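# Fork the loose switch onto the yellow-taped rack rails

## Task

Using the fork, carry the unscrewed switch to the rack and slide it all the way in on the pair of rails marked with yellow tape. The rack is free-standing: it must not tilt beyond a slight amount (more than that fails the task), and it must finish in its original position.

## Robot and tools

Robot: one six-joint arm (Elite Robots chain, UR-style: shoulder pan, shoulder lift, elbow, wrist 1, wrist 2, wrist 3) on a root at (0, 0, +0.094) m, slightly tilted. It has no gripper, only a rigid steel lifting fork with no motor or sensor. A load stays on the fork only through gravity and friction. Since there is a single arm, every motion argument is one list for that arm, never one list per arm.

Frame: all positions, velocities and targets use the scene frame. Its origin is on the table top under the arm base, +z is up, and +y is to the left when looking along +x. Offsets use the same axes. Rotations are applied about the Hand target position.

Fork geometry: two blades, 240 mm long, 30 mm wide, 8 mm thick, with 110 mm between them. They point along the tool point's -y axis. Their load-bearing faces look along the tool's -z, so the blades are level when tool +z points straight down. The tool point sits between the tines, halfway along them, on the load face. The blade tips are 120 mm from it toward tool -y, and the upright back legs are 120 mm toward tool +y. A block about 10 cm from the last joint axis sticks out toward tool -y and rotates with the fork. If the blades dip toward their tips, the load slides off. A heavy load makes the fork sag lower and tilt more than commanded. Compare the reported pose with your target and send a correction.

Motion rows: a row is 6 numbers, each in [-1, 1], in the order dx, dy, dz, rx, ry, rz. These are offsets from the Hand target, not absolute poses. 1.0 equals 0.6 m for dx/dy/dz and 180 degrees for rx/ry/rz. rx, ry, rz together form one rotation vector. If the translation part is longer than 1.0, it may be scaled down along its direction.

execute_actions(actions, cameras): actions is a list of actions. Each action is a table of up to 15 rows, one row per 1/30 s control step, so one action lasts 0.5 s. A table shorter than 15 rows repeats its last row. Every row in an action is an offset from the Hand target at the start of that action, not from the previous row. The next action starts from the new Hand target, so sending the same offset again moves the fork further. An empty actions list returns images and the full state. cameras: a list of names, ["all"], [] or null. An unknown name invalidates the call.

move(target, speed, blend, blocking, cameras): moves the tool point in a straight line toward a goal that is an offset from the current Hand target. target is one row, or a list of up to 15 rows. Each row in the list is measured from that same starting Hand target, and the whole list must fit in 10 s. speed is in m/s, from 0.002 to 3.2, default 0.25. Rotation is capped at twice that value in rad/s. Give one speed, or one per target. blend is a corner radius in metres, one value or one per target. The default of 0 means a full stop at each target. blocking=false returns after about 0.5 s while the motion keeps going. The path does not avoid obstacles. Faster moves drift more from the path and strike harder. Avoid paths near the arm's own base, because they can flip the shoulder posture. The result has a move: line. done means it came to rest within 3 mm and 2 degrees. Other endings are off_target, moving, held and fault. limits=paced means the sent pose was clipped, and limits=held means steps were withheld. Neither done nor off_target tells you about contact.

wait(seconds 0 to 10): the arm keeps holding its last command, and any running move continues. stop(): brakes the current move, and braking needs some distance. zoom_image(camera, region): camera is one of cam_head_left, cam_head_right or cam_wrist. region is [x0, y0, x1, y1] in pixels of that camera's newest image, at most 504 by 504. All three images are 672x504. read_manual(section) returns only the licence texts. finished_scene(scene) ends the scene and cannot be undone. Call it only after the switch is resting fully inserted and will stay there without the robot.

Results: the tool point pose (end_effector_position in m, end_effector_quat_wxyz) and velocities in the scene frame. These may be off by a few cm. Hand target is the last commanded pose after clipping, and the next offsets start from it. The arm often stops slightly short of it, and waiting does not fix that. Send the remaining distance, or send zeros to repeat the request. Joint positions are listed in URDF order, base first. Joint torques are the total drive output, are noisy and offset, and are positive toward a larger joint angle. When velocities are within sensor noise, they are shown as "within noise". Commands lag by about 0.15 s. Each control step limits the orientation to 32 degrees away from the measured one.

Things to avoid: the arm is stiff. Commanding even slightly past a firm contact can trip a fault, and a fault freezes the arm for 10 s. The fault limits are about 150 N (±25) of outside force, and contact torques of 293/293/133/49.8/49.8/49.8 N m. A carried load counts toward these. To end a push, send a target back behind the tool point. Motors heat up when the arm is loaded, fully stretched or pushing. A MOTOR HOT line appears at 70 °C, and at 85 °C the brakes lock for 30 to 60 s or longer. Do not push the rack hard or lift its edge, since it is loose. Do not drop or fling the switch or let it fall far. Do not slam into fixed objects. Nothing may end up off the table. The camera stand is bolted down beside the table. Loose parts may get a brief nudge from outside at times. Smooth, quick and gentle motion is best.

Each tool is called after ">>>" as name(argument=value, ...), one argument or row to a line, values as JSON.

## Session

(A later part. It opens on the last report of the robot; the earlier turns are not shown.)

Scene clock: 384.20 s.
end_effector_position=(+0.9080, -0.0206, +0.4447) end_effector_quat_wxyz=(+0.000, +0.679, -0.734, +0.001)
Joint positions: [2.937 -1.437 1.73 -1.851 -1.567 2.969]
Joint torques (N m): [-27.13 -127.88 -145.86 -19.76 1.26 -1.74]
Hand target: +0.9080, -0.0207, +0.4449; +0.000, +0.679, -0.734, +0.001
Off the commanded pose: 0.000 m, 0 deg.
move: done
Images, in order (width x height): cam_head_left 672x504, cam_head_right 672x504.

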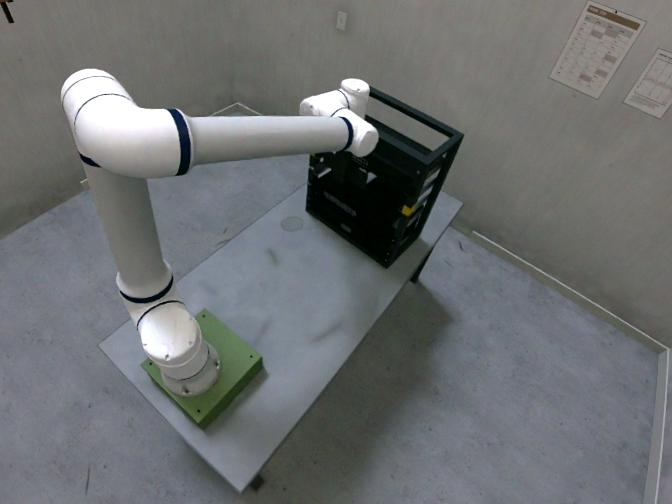

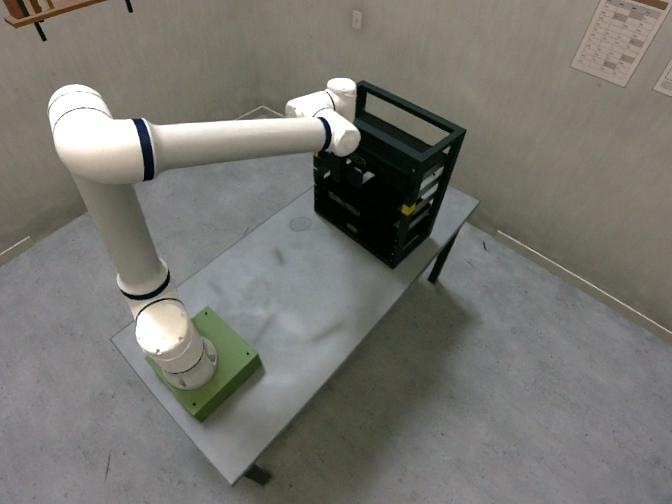

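>>> move(
  target=[0, 0, 0.0083, 0, 0, 0],
  speed=0.02,
  cameras=["cam_head_left", "cam_head_right"],
)

>>> zoom_image(
  camera="cam_head_right",
  region=[330, 140, 400, 210],
)

>>> zoom_image(
  camera="cam_head_left",
  region=[340, 140, 410, 210],
)

Scene clock: 388.97 s.
end_effector_position=(+0.9080, -0.0207, +0.4497) end_effector_quat_wxyz=(+0.000, +0.679, -0.734, +0.001)
Joint positions: [2.937 -1.439 1.723 -1.842 -1.567 2.969]
Joint torques (N m): [-27.03 -127.96 -146.36 -19.05 1.42 -1.46]
Hand target: +0.9080, -0.0207, +0.4499; +0.000, +0.679, -0.734, +0.001
Off the commanded pose: 0.000 m, 0 deg.
move: done
Images, in order (width x height): cam_head_left 672x504, cam_head_right 672x504.

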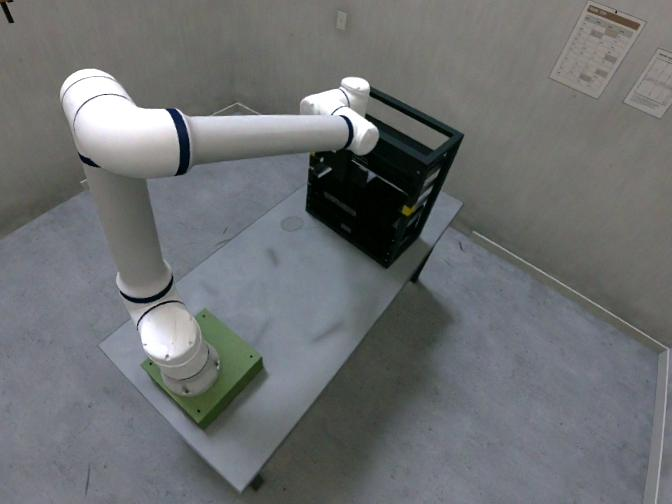

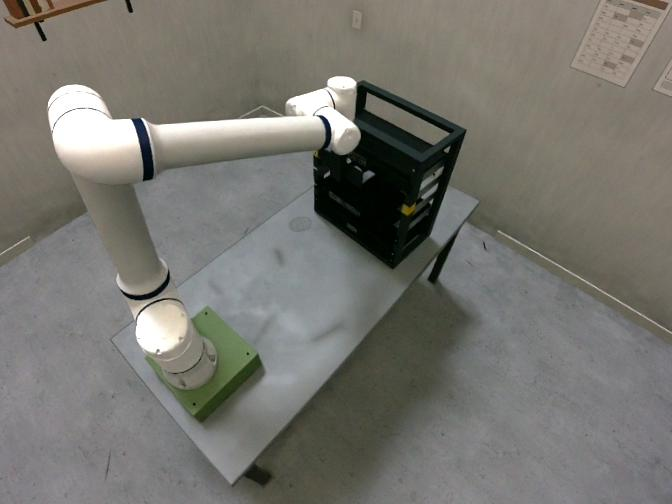

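Scaled by 7.200.

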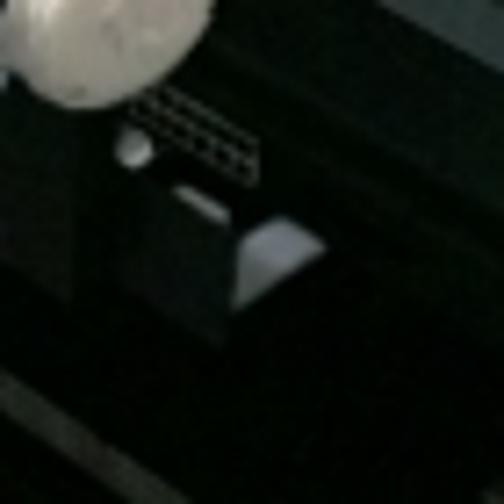

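Scaled by 7.200.

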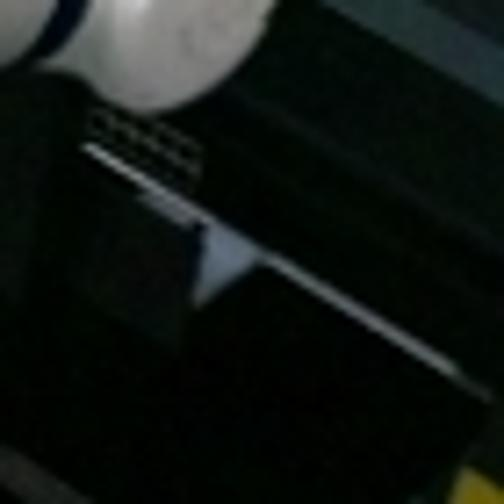

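>>> move(
  target=[
    [0, 0, 0.0083, 0, 0, 0],
    [-0.025, 0.002, 0.0083, 0, 0, 0],
  ],
  speed=[0.03, 0.03],
  blend=0.002,
  cameras=["cam_head_left", "cam_head_right"],
)

>>> zoom_image(
  camera="cam_head_right",
  region=[290, 90, 430, 230],
)

Scene clock: 397.50 s.
end_effector_position=(+0.8932, -0.0196, +0.4549) end_effector_quat_wxyz=(+0.000, +0.679, -0.734, +0.001)
Joint positions: [2.934 -1.466 1.743 -1.836 -1.567 2.966]
Joint torques (N m): [-23.27 -121.72 -118.71 -23.71 -0.37 -2]
Hand target: +0.8930, -0.0195, +0.4549; +0.000, +0.679, -0.734, +0.001
Off the commanded pose: 0.000 m, 0 deg.
move: done
Images, in order (width x height): cam_head_left 672x504, cam_head_right 672x504.

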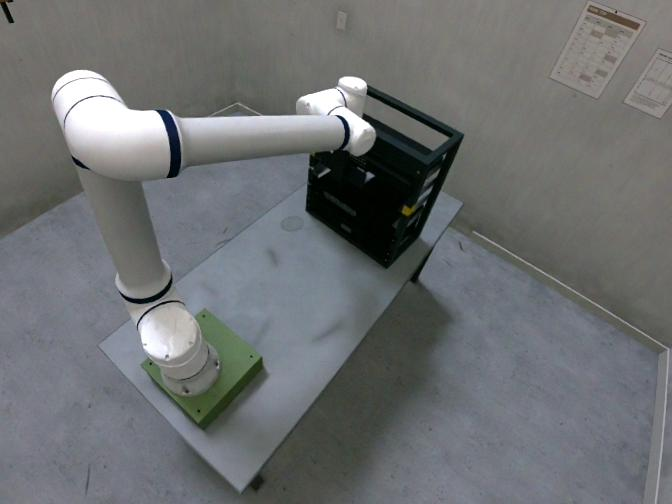

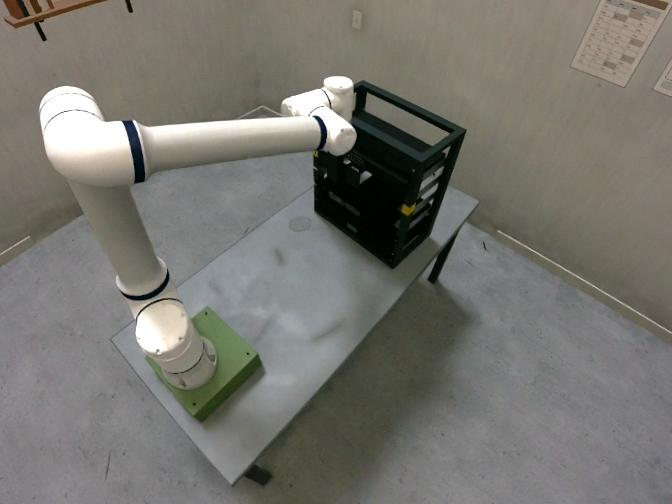

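Scaled by 3.600.

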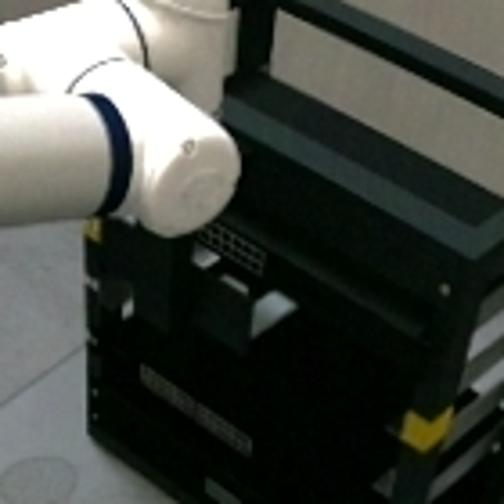

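>>> move(
  target=[-0.44, 0.0348, 0, 0, 0, 0],
  speed=0.12,
  cameras=["all"],
)

>>> zoom_image(
  camera="cam_head_right",
  region=[220, 70, 460, 280],
)

>>> zoom_image(
  camera="cam_head_left",
  region=[220, 70, 460, 280],
)

Scene clock: 403.53 s.
end_effector_position=(+0.6292, +0.0013, +0.4549) end_effector_quat_wxyz=(+0.000, +0.679, -0.734, +0.001)
Joint positions: [2.834 -1.94 2.142 -1.76 -1.569 2.866]
Joint torques (N m): [-23.62 -64.59 -120.29 -18.85 3.63 -1.93]
Hand target: +0.6290, +0.0013, +0.4549; +0.000, +0.679, -0.734, +0.001
Off the commanded pose: 0.000 m, 0 deg.
move: done
camera_calibration:
cam_wrist: T_world_to_cam=[[-0.0912927, -0.995468, -0.0266126, 0.0803433], [-0.935426, 0.0765596, 0.345132, 0.302806], [-0.341531, 0.0564021, -0.938177, 0.73594], [0, 0, 0, 1]] pos_world=[0.541934, 0.015288, 0.588072]

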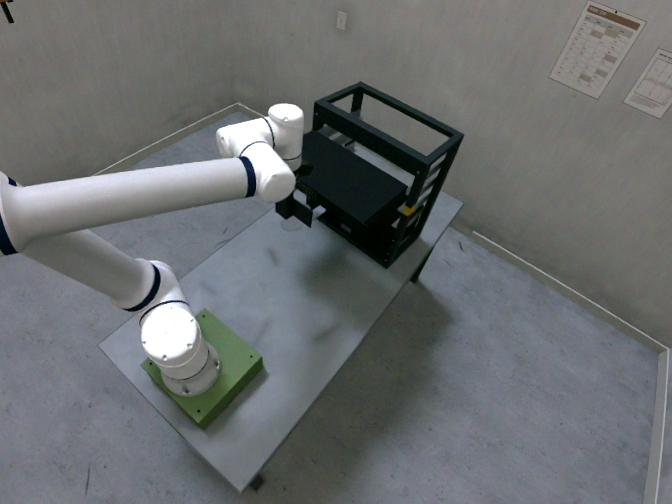

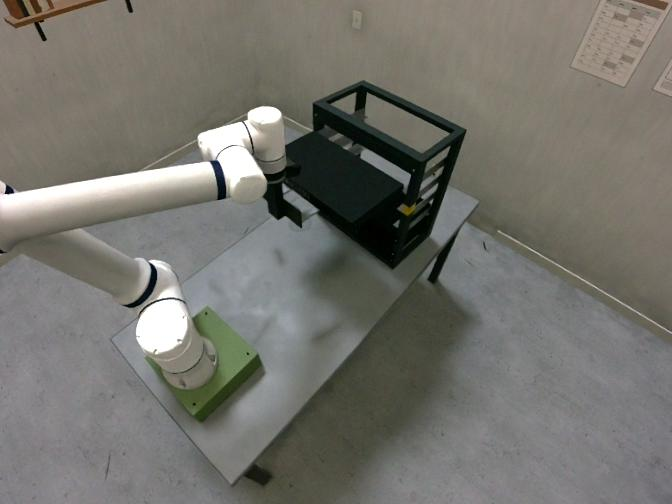

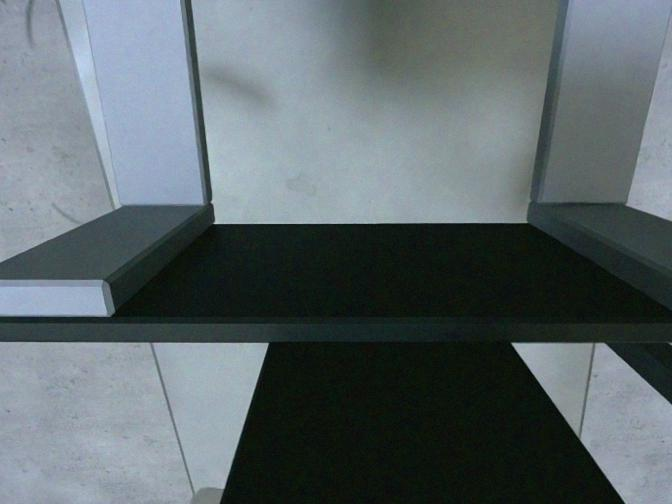

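Scaled by 2.100.

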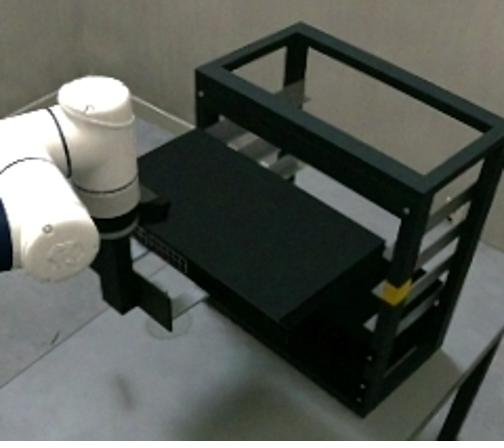

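Scaled by 2.100.

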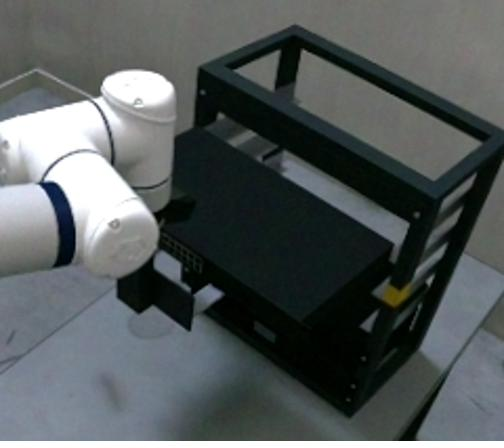

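>>> move(
  target=[
    [0, 0, -0.1482, 0, 0, 0],
    [0.2, -0.0158, -0.1482, 0, 0, 0],
  ],
  speed=[0.1, 0.08],
  cameras=["all"],
)

>>> zoom_image(
  camera="cam_head_right",
  region=[250, 70, 460, 280],
)

>>> zoom_image(
  camera="cam_head_left",
  region=[250, 70, 460, 280],
)

Scene clock: 416.07 s.
end_effector_position=(+0.7488, -0.0081, +0.3660) end_effector_quat_wxyz=(+0.000, +0.679, -0.734, +0.001)
Joint positions: [2.891 -1.658 2.1 -2 -1.568 2.923]
Joint torques (N m): [8.58 -66.54 -138.39 -23.62 1.79 3.15]
Hand target: +0.7490, -0.0081, +0.3659; +0.000, +0.679, -0.734, +0.001
Off the commanded pose: 0.000 m, 0 deg.
move: done
camera_calibration:
cam_wrist: T_world_to_cam=[[-0.0912914, -0.995469, -0.0266131, 0.0795472], [-0.935426, 0.0765582, 0.345132, 0.446179], [-0.341531, 0.0564021, -0.938177, 0.693947], [0, 0, 0, 1]] pos_world=[0.661634, 0.00588796, 0.499172]

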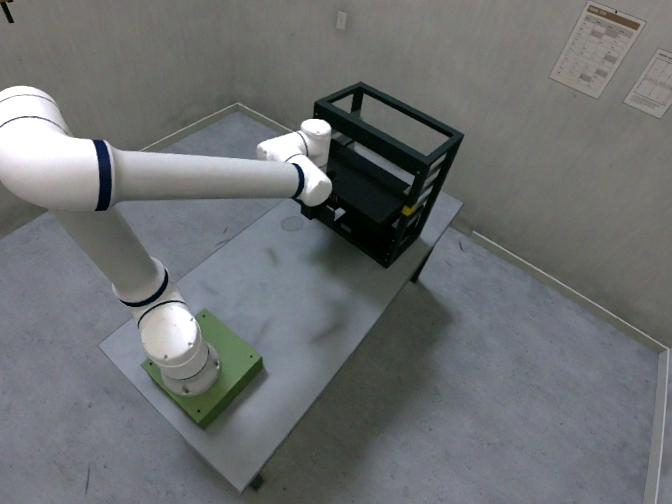

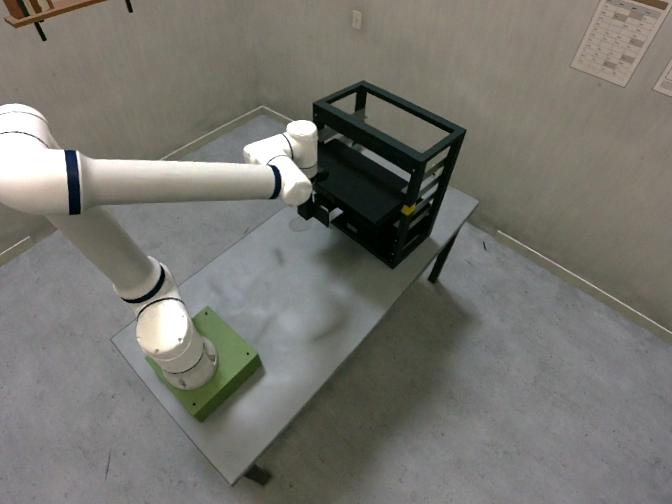

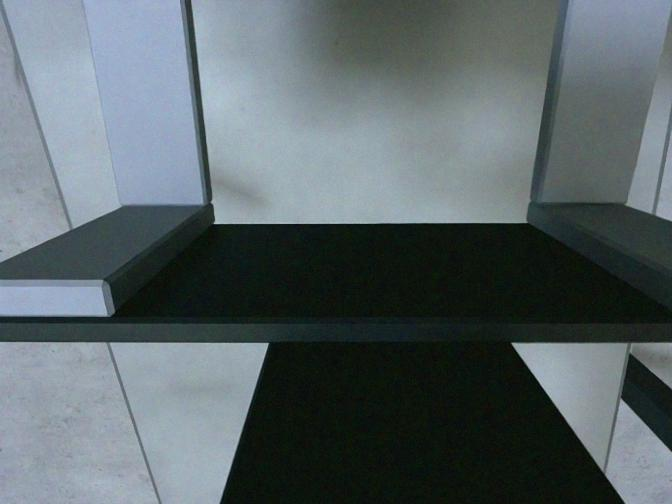

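Scaled by 2.400.

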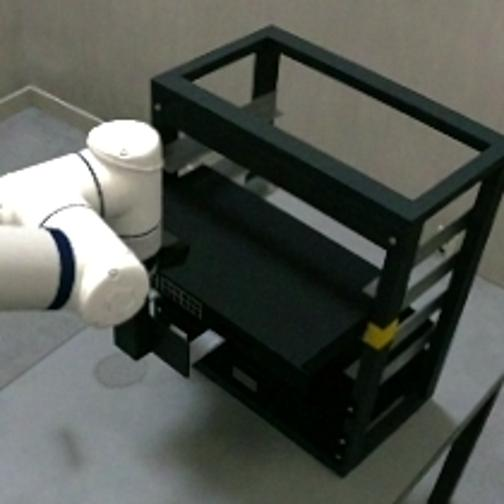

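Scaled by 2.400.

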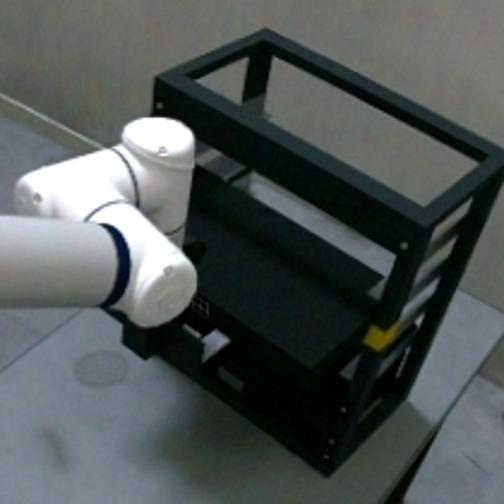

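>>> move(
  target=[
    [0.245, -0.0194, 0, 0, 0, 0],
    [0.275, -0.0218, 0, 0, 0, 0],
  ],
  speed=[0.07, 0.02],
  blend=0.003,
  cameras=["all"],
)

>>> zoom_image(
  camera="cam_head_right",
  region=[290, 70, 460, 240],
)

>>> zoom_image(
  camera="cam_head_left",
  region=[290, 70, 460, 240],
)

Scene clock: 422.80 s.
end_effector_position=(+0.9138, -0.0212, +0.3659) end_effector_quat_wxyz=(+0.000, +0.679, -0.734, +0.001)
Joint positions: [2.939 -1.383 1.814 -1.988 -1.567 2.971]
Joint torques (N m): [9.06 -101.35 -141.48 -20.5 1.25 3.38]
Hand target: +0.9140, -0.0212, +0.3659; +0.000, +0.679, -0.734, +0.001
Off the commanded pose: 0.000 m, 0 deg.
move: done
camera_calibration:
cam_wrist: T_world_to_cam=[[-0.0912927, -0.995468, -0.0266126, 0.0815613], [-0.935426, 0.0765596, 0.345132, 0.601433], [-0.341531, 0.0564021, -0.938177, 0.751005], [0, 0, 0, 1]] pos_world=[0.826534, -0.00721204, 0.499172]

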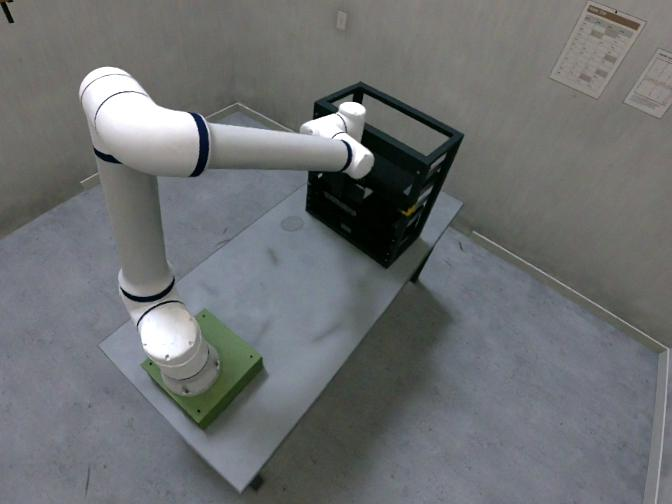

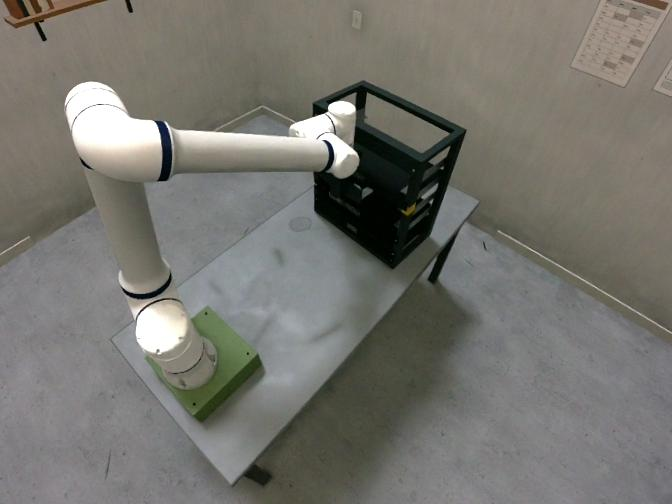

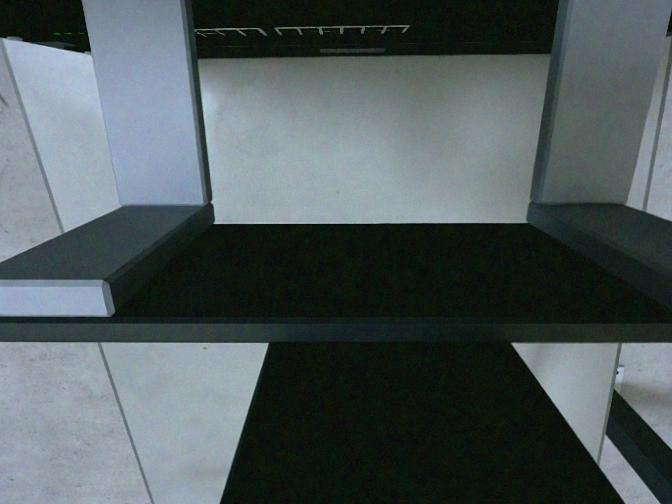

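Scaled by 2.965.

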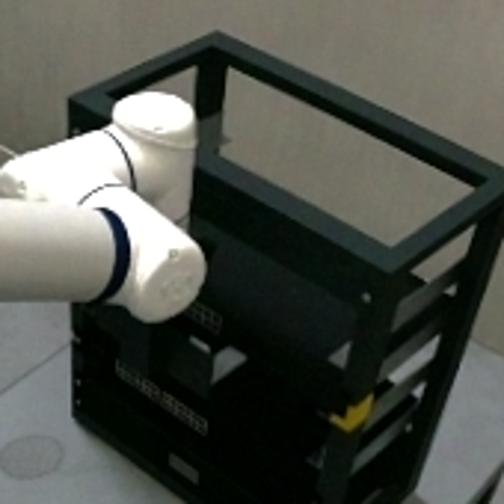

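Scaled by 2.965.

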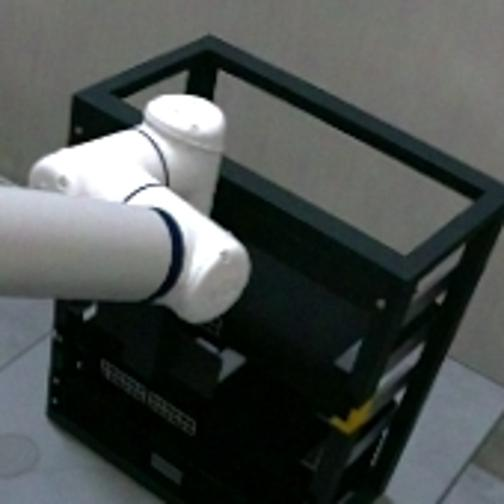

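>>> move(
  target=[
    [0, 0, -0.015, 0, 0, 0],
    [0, 0, -0.0367, 0, 0, 0],
  ],
  speed=[0.04, 0.015],
  blend=0.002,
  cameras=["cam_head_left", "cam_head_right"],
)

>>> zoom_image(
  camera="cam_head_right",
  region=[290, 70, 460, 240],
)

Scene clock: 428.10 s.
end_effector_position=(+0.9140, -0.0212, +0.3441) end_effector_quat_wxyz=(+0.000, +0.679, -0.734, +0.001)
Joint positions: [2.939 -1.367 1.837 -2.027 -1.567 2.971]
Joint torques (N m): [9.47 -67.12 -69.84 -10.41 -2.14 2.69]
Hand target: +0.9140, -0.0212, +0.3439; +0.000, +0.679, -0.734, +0.001
Off the commanded pose: 0.000 m, 0 deg.
move: done
Images, in order (width x height): cam_head_left 672x504, cam_head_right 672x504.

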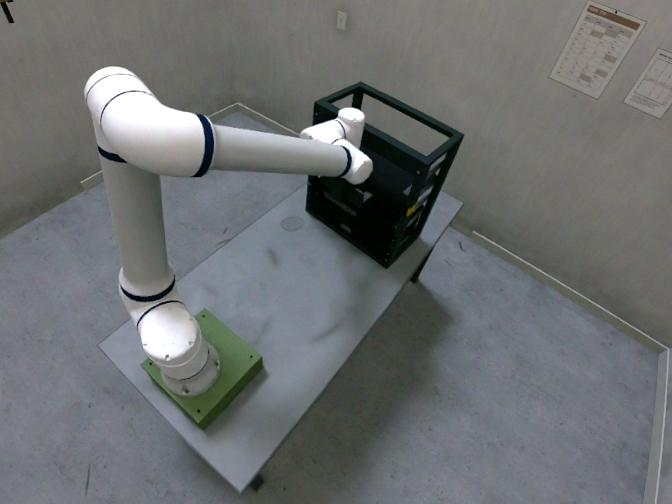

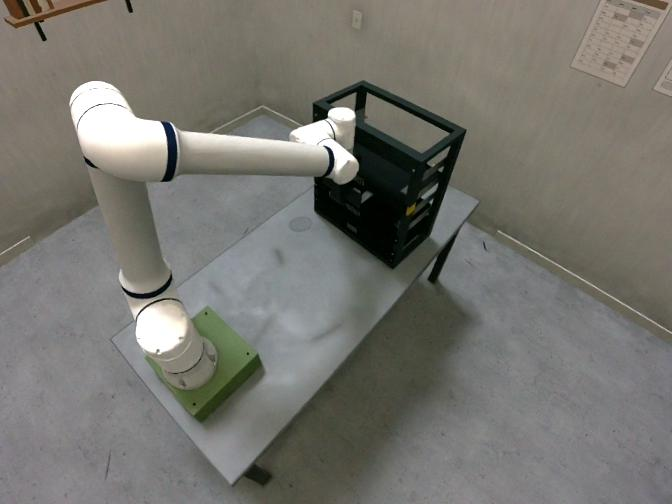

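Scaled by 2.965.

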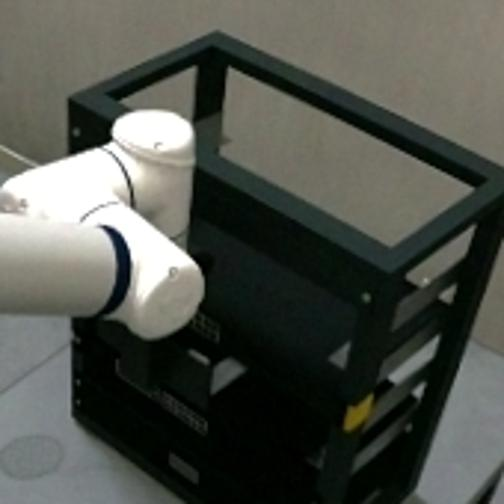

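>>> move(
  target=[
    [0, 0, -0.02, 0, 0, 0],
    [-0.4567, 0.0362, -0.02, 0, 0, 0],
    [-0.3867, 0.052, 0.2235, -0.0395, -0.4985, 0],
  ],
  speed=[0.04, 0.2, 0.5],
  blend=[0.002, 0.03, 0],
  cameras=["all"],
)

>>> zoom_image(
  camera="cam_wrist",
  region=[0, 0, 240, 240],
)

>>> zoom_image(
  camera="cam_wrist",
  region=[432, 0, 672, 240],
)

>>> zoom_image(
  camera="cam_head_right",
  region=[290, 70, 460, 280],
)

Scene clock: 439.50 s.
end_effector_position=(+0.6820, +0.0100, +0.4780) end_effector_quat_wxyz=(+0.480, -0.480, +0.519, -0.520)
Joint positions: [2.798 -0.92 2.535 -4.744 -1.26 3.143]
Joint torques (N m): [9.18 -53.34 -19.63 -9.64 -2.08 3.28]
Hand target: +0.6820, +0.0100, +0.4780; +0.480, -0.480, +0.519, -0.520
Off the commanded pose: 0.000 m, 0 deg.
move: done
camera_calibration:
cam_wrist: T_world_to_cam=[[-0.0523438, -0.998553, -0.0123467, 0.0611281], [-0.3441, 0.0296413, -0.938465, 0.554293], [0.937473, -0.0448744, -0.345153, -0.379524], [0, 0, 0, 1]] pos_world=[0.549725, 0.0275787, 0.389945]

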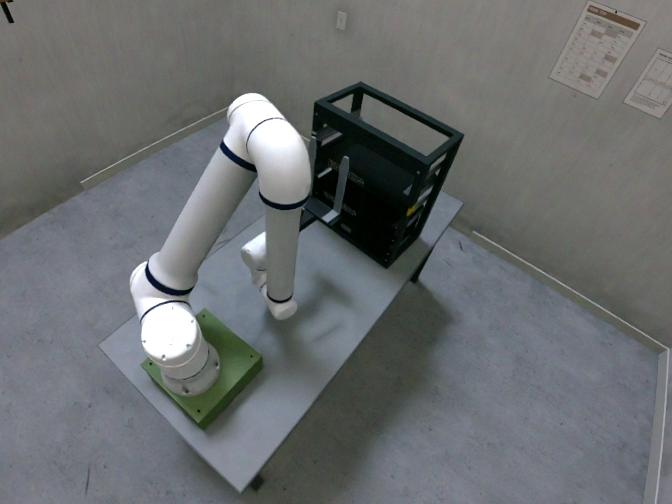

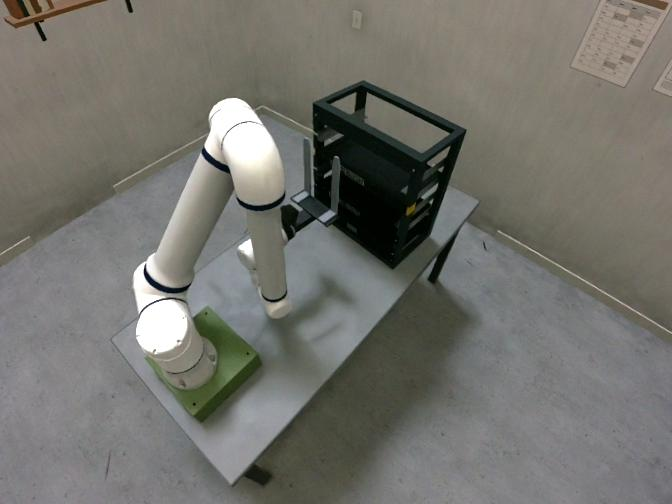

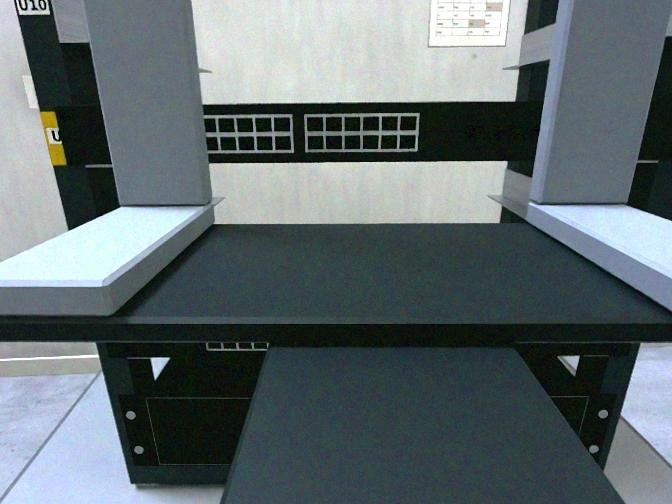

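Scaled by 2.100.

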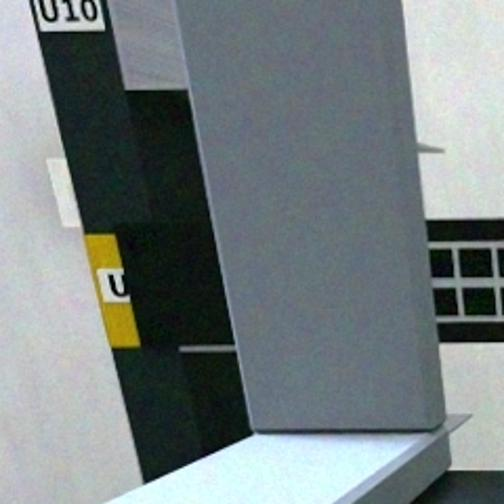

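Scaled by 2.100.

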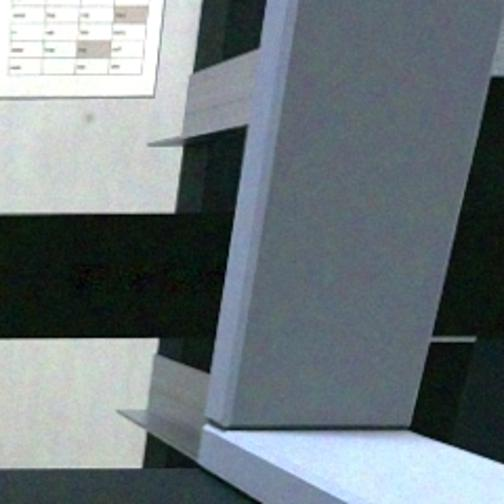

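Scaled by 2.400.

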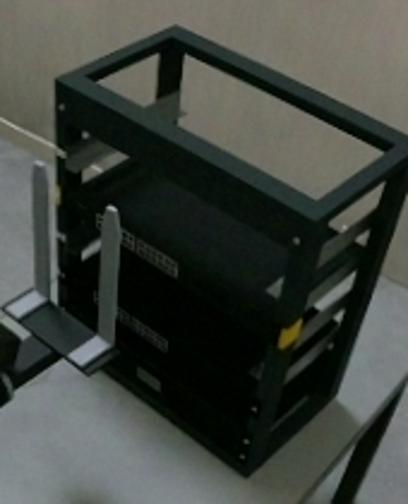

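>>> zoom_image(
  camera="cam_wrist",
  region=[0, 0, 340, 240],
)

>>> zoom_image(
  camera="cam_wrist",
  region=[332, 0, 672, 240],
)

Scaled by 1.482.

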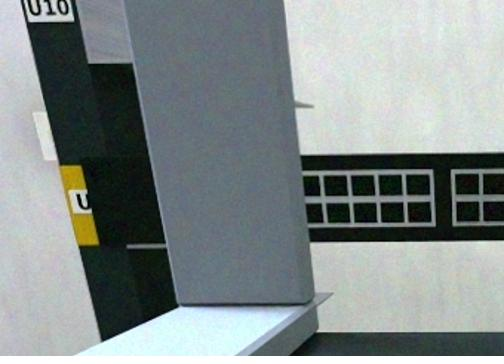

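Scaled by 1.482.

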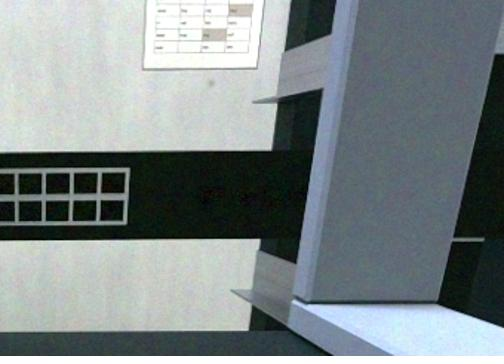

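>>> zoom_image(
  camera="cam_head_right",
  region=[390, 190, 430, 230],
)

>>> zoom_image(
  camera="cam_head_left",
  region=[390, 190, 430, 230],
)

>>> zoom_image(
  camera="cam_wrist",
  region=[20, 80, 120, 190],
)

>>> zoom_image(
  camera="cam_wrist",
  region=[80, 390, 180, 490],
)

Scaled by 12.600.

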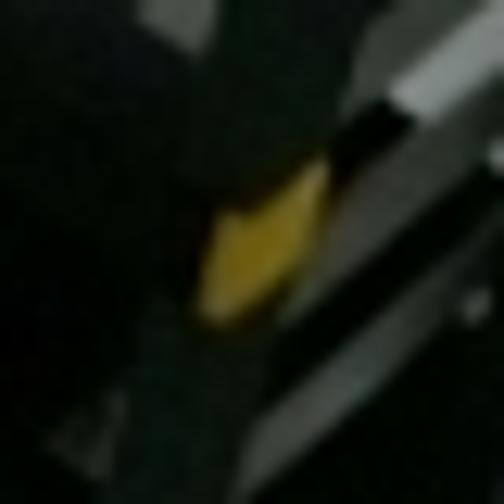

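Scaled by 12.600.

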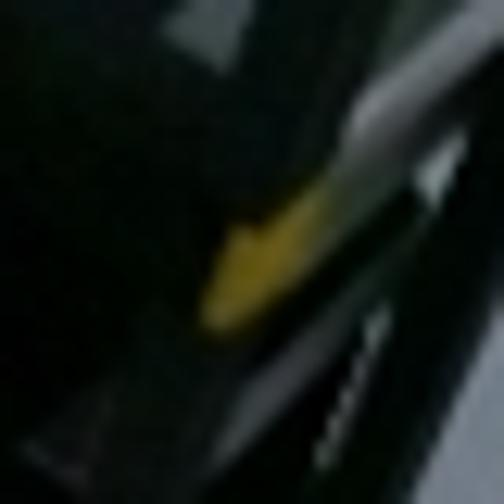

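Scaled by 4.582.

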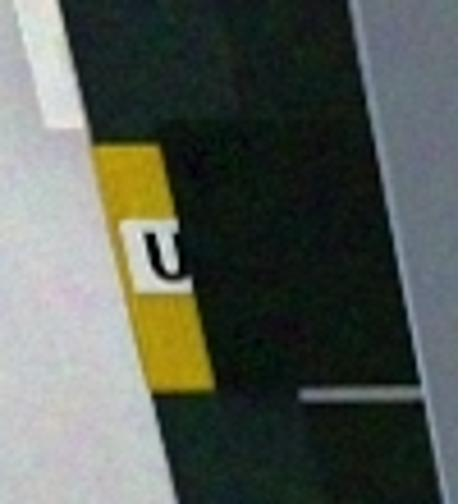

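Scaled by 5.040.

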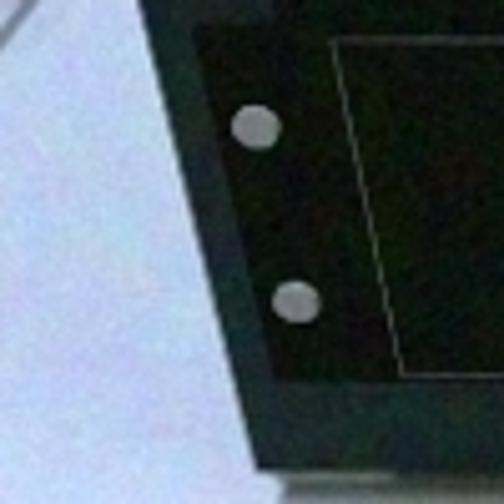

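>>> move(
  target=[0.21, 0.5367, 0, 0, 0, -0.2828],
  speed=0.35,
  cameras=["cam_wrist"],
)

>>> zoom_image(
  camera="cam_wrist",
  region=[200, 0, 540, 230],
)

Scene clock: 505.50 s.
end_effector_position=(+0.7262, +0.1368, +0.4785) end_effector_quat_wxyz=(+0.395, -0.400, +0.579, -0.590)
Joint positions: [3.324 -0.896 2.294 -4.533 -2.083 3.132]
Joint torques (N m): [-21.7 -96.04 -11.1 -8.91 1.31 0.87]
Hand target: +0.7262, +0.1368, +0.4785; +0.395, -0.400, +0.579, -0.590 (not the last commanded pose)
Off the commanded pose: 0.212 m, 34 deg.
move: held (a check stopped the path); limits=held
pose unreachable: on one or more control steps of this call, first in action 0 (counted from 0), an arm could not follow its commanded pose, so it was not sent that pose on those steps. It may still have moved: this result reports where it is.
cause: moving toward the commanded pose would bring two parts of the arm too close to each other (joints 4 (wrist 1) to 6 (wrist 3) lie between them).
camera_calibration:
cam_wrist: T_world_to_cam=[[-0.342244, -0.93961, 0.00152566, 0.385889], [-0.318698, 0.114555, -0.940909, 0.537318], [0.883912, -0.322507, -0.338657, -0.341368], [0, 0, 0, 1]] pos_world=[0.60505, 0.190939, 0.389372]
Images, in order (width x height): cam_wrist 672x504.

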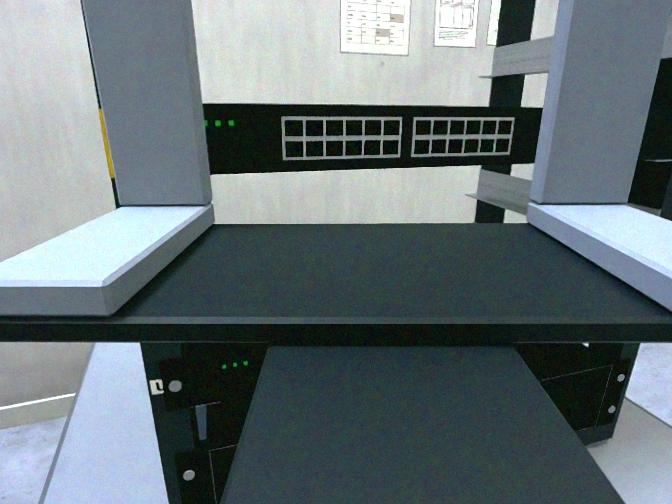

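Scaled by 1.482.

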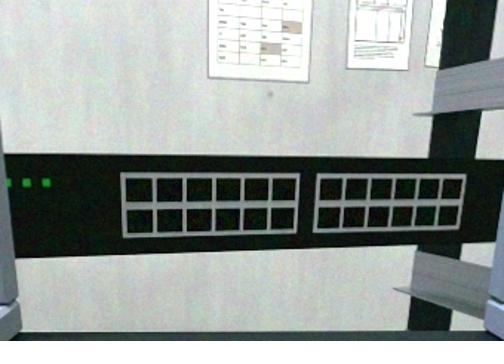

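>>> move(
  target=[-0.0737, 0.2587, -0.0008, 0, 0, 0.095],
  speed=0.3,
  cameras=["cam_wrist"],
)

>>> zoom_image(
  camera="cam_wrist",
  region=[210, 0, 540, 230],
)

Scene clock: 525.27 s.
end_effector_position=(+0.6821, +0.2917, +0.4781) end_effector_quat_wxyz=(+0.478, -0.482, +0.513, -0.525)
Joint positions: [3.496 -0.904 2.323 -4.556 -1.957 3.135]
Joint torques (N m): [8.92 -65.2 -34.57 -4.3 1.63 3.45]
Hand target: +0.6820, +0.2920, +0.4780; +0.479, -0.482, +0.513, -0.525
Off the commanded pose: 0.000 m, 0 deg.
move: done
camera_calibration:
cam_wrist: T_world_to_cam=[[-0.0510904, -0.998693, 0.0016159, 0.334879], [-0.338197, 0.0157788, -0.940943, 0.547261], [0.939687, -0.0486197, -0.338561, -0.370474], [0, 0, 0, 1]] pos_world=[0.550321, 0.307794, 0.388972]
Images, in order (width x height): cam_wrist 672x504.

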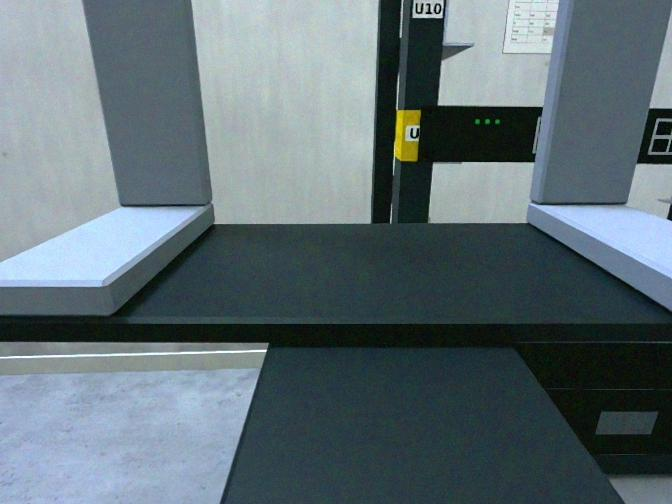

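Scaled by 1.527.

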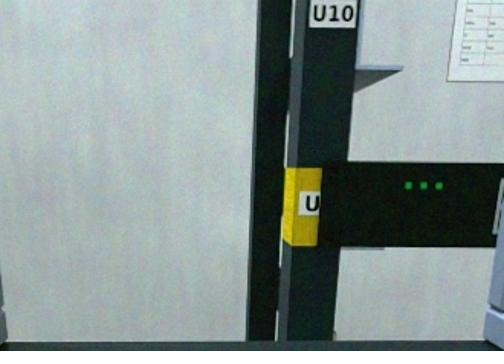

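>>> zoom_image(
  camera="cam_wrist",
  region=[385, 90, 455, 180],
)

Scaled by 5.600.

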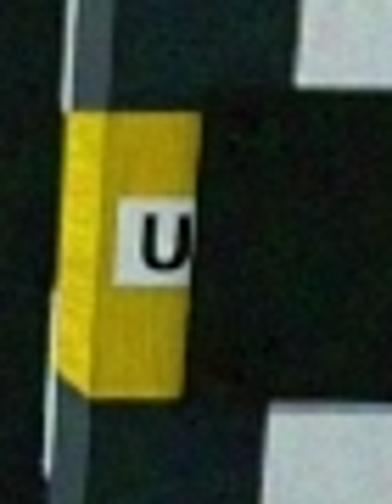

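>>> finished_scene(
  scene=1,
)

The scene is finished: the task was done.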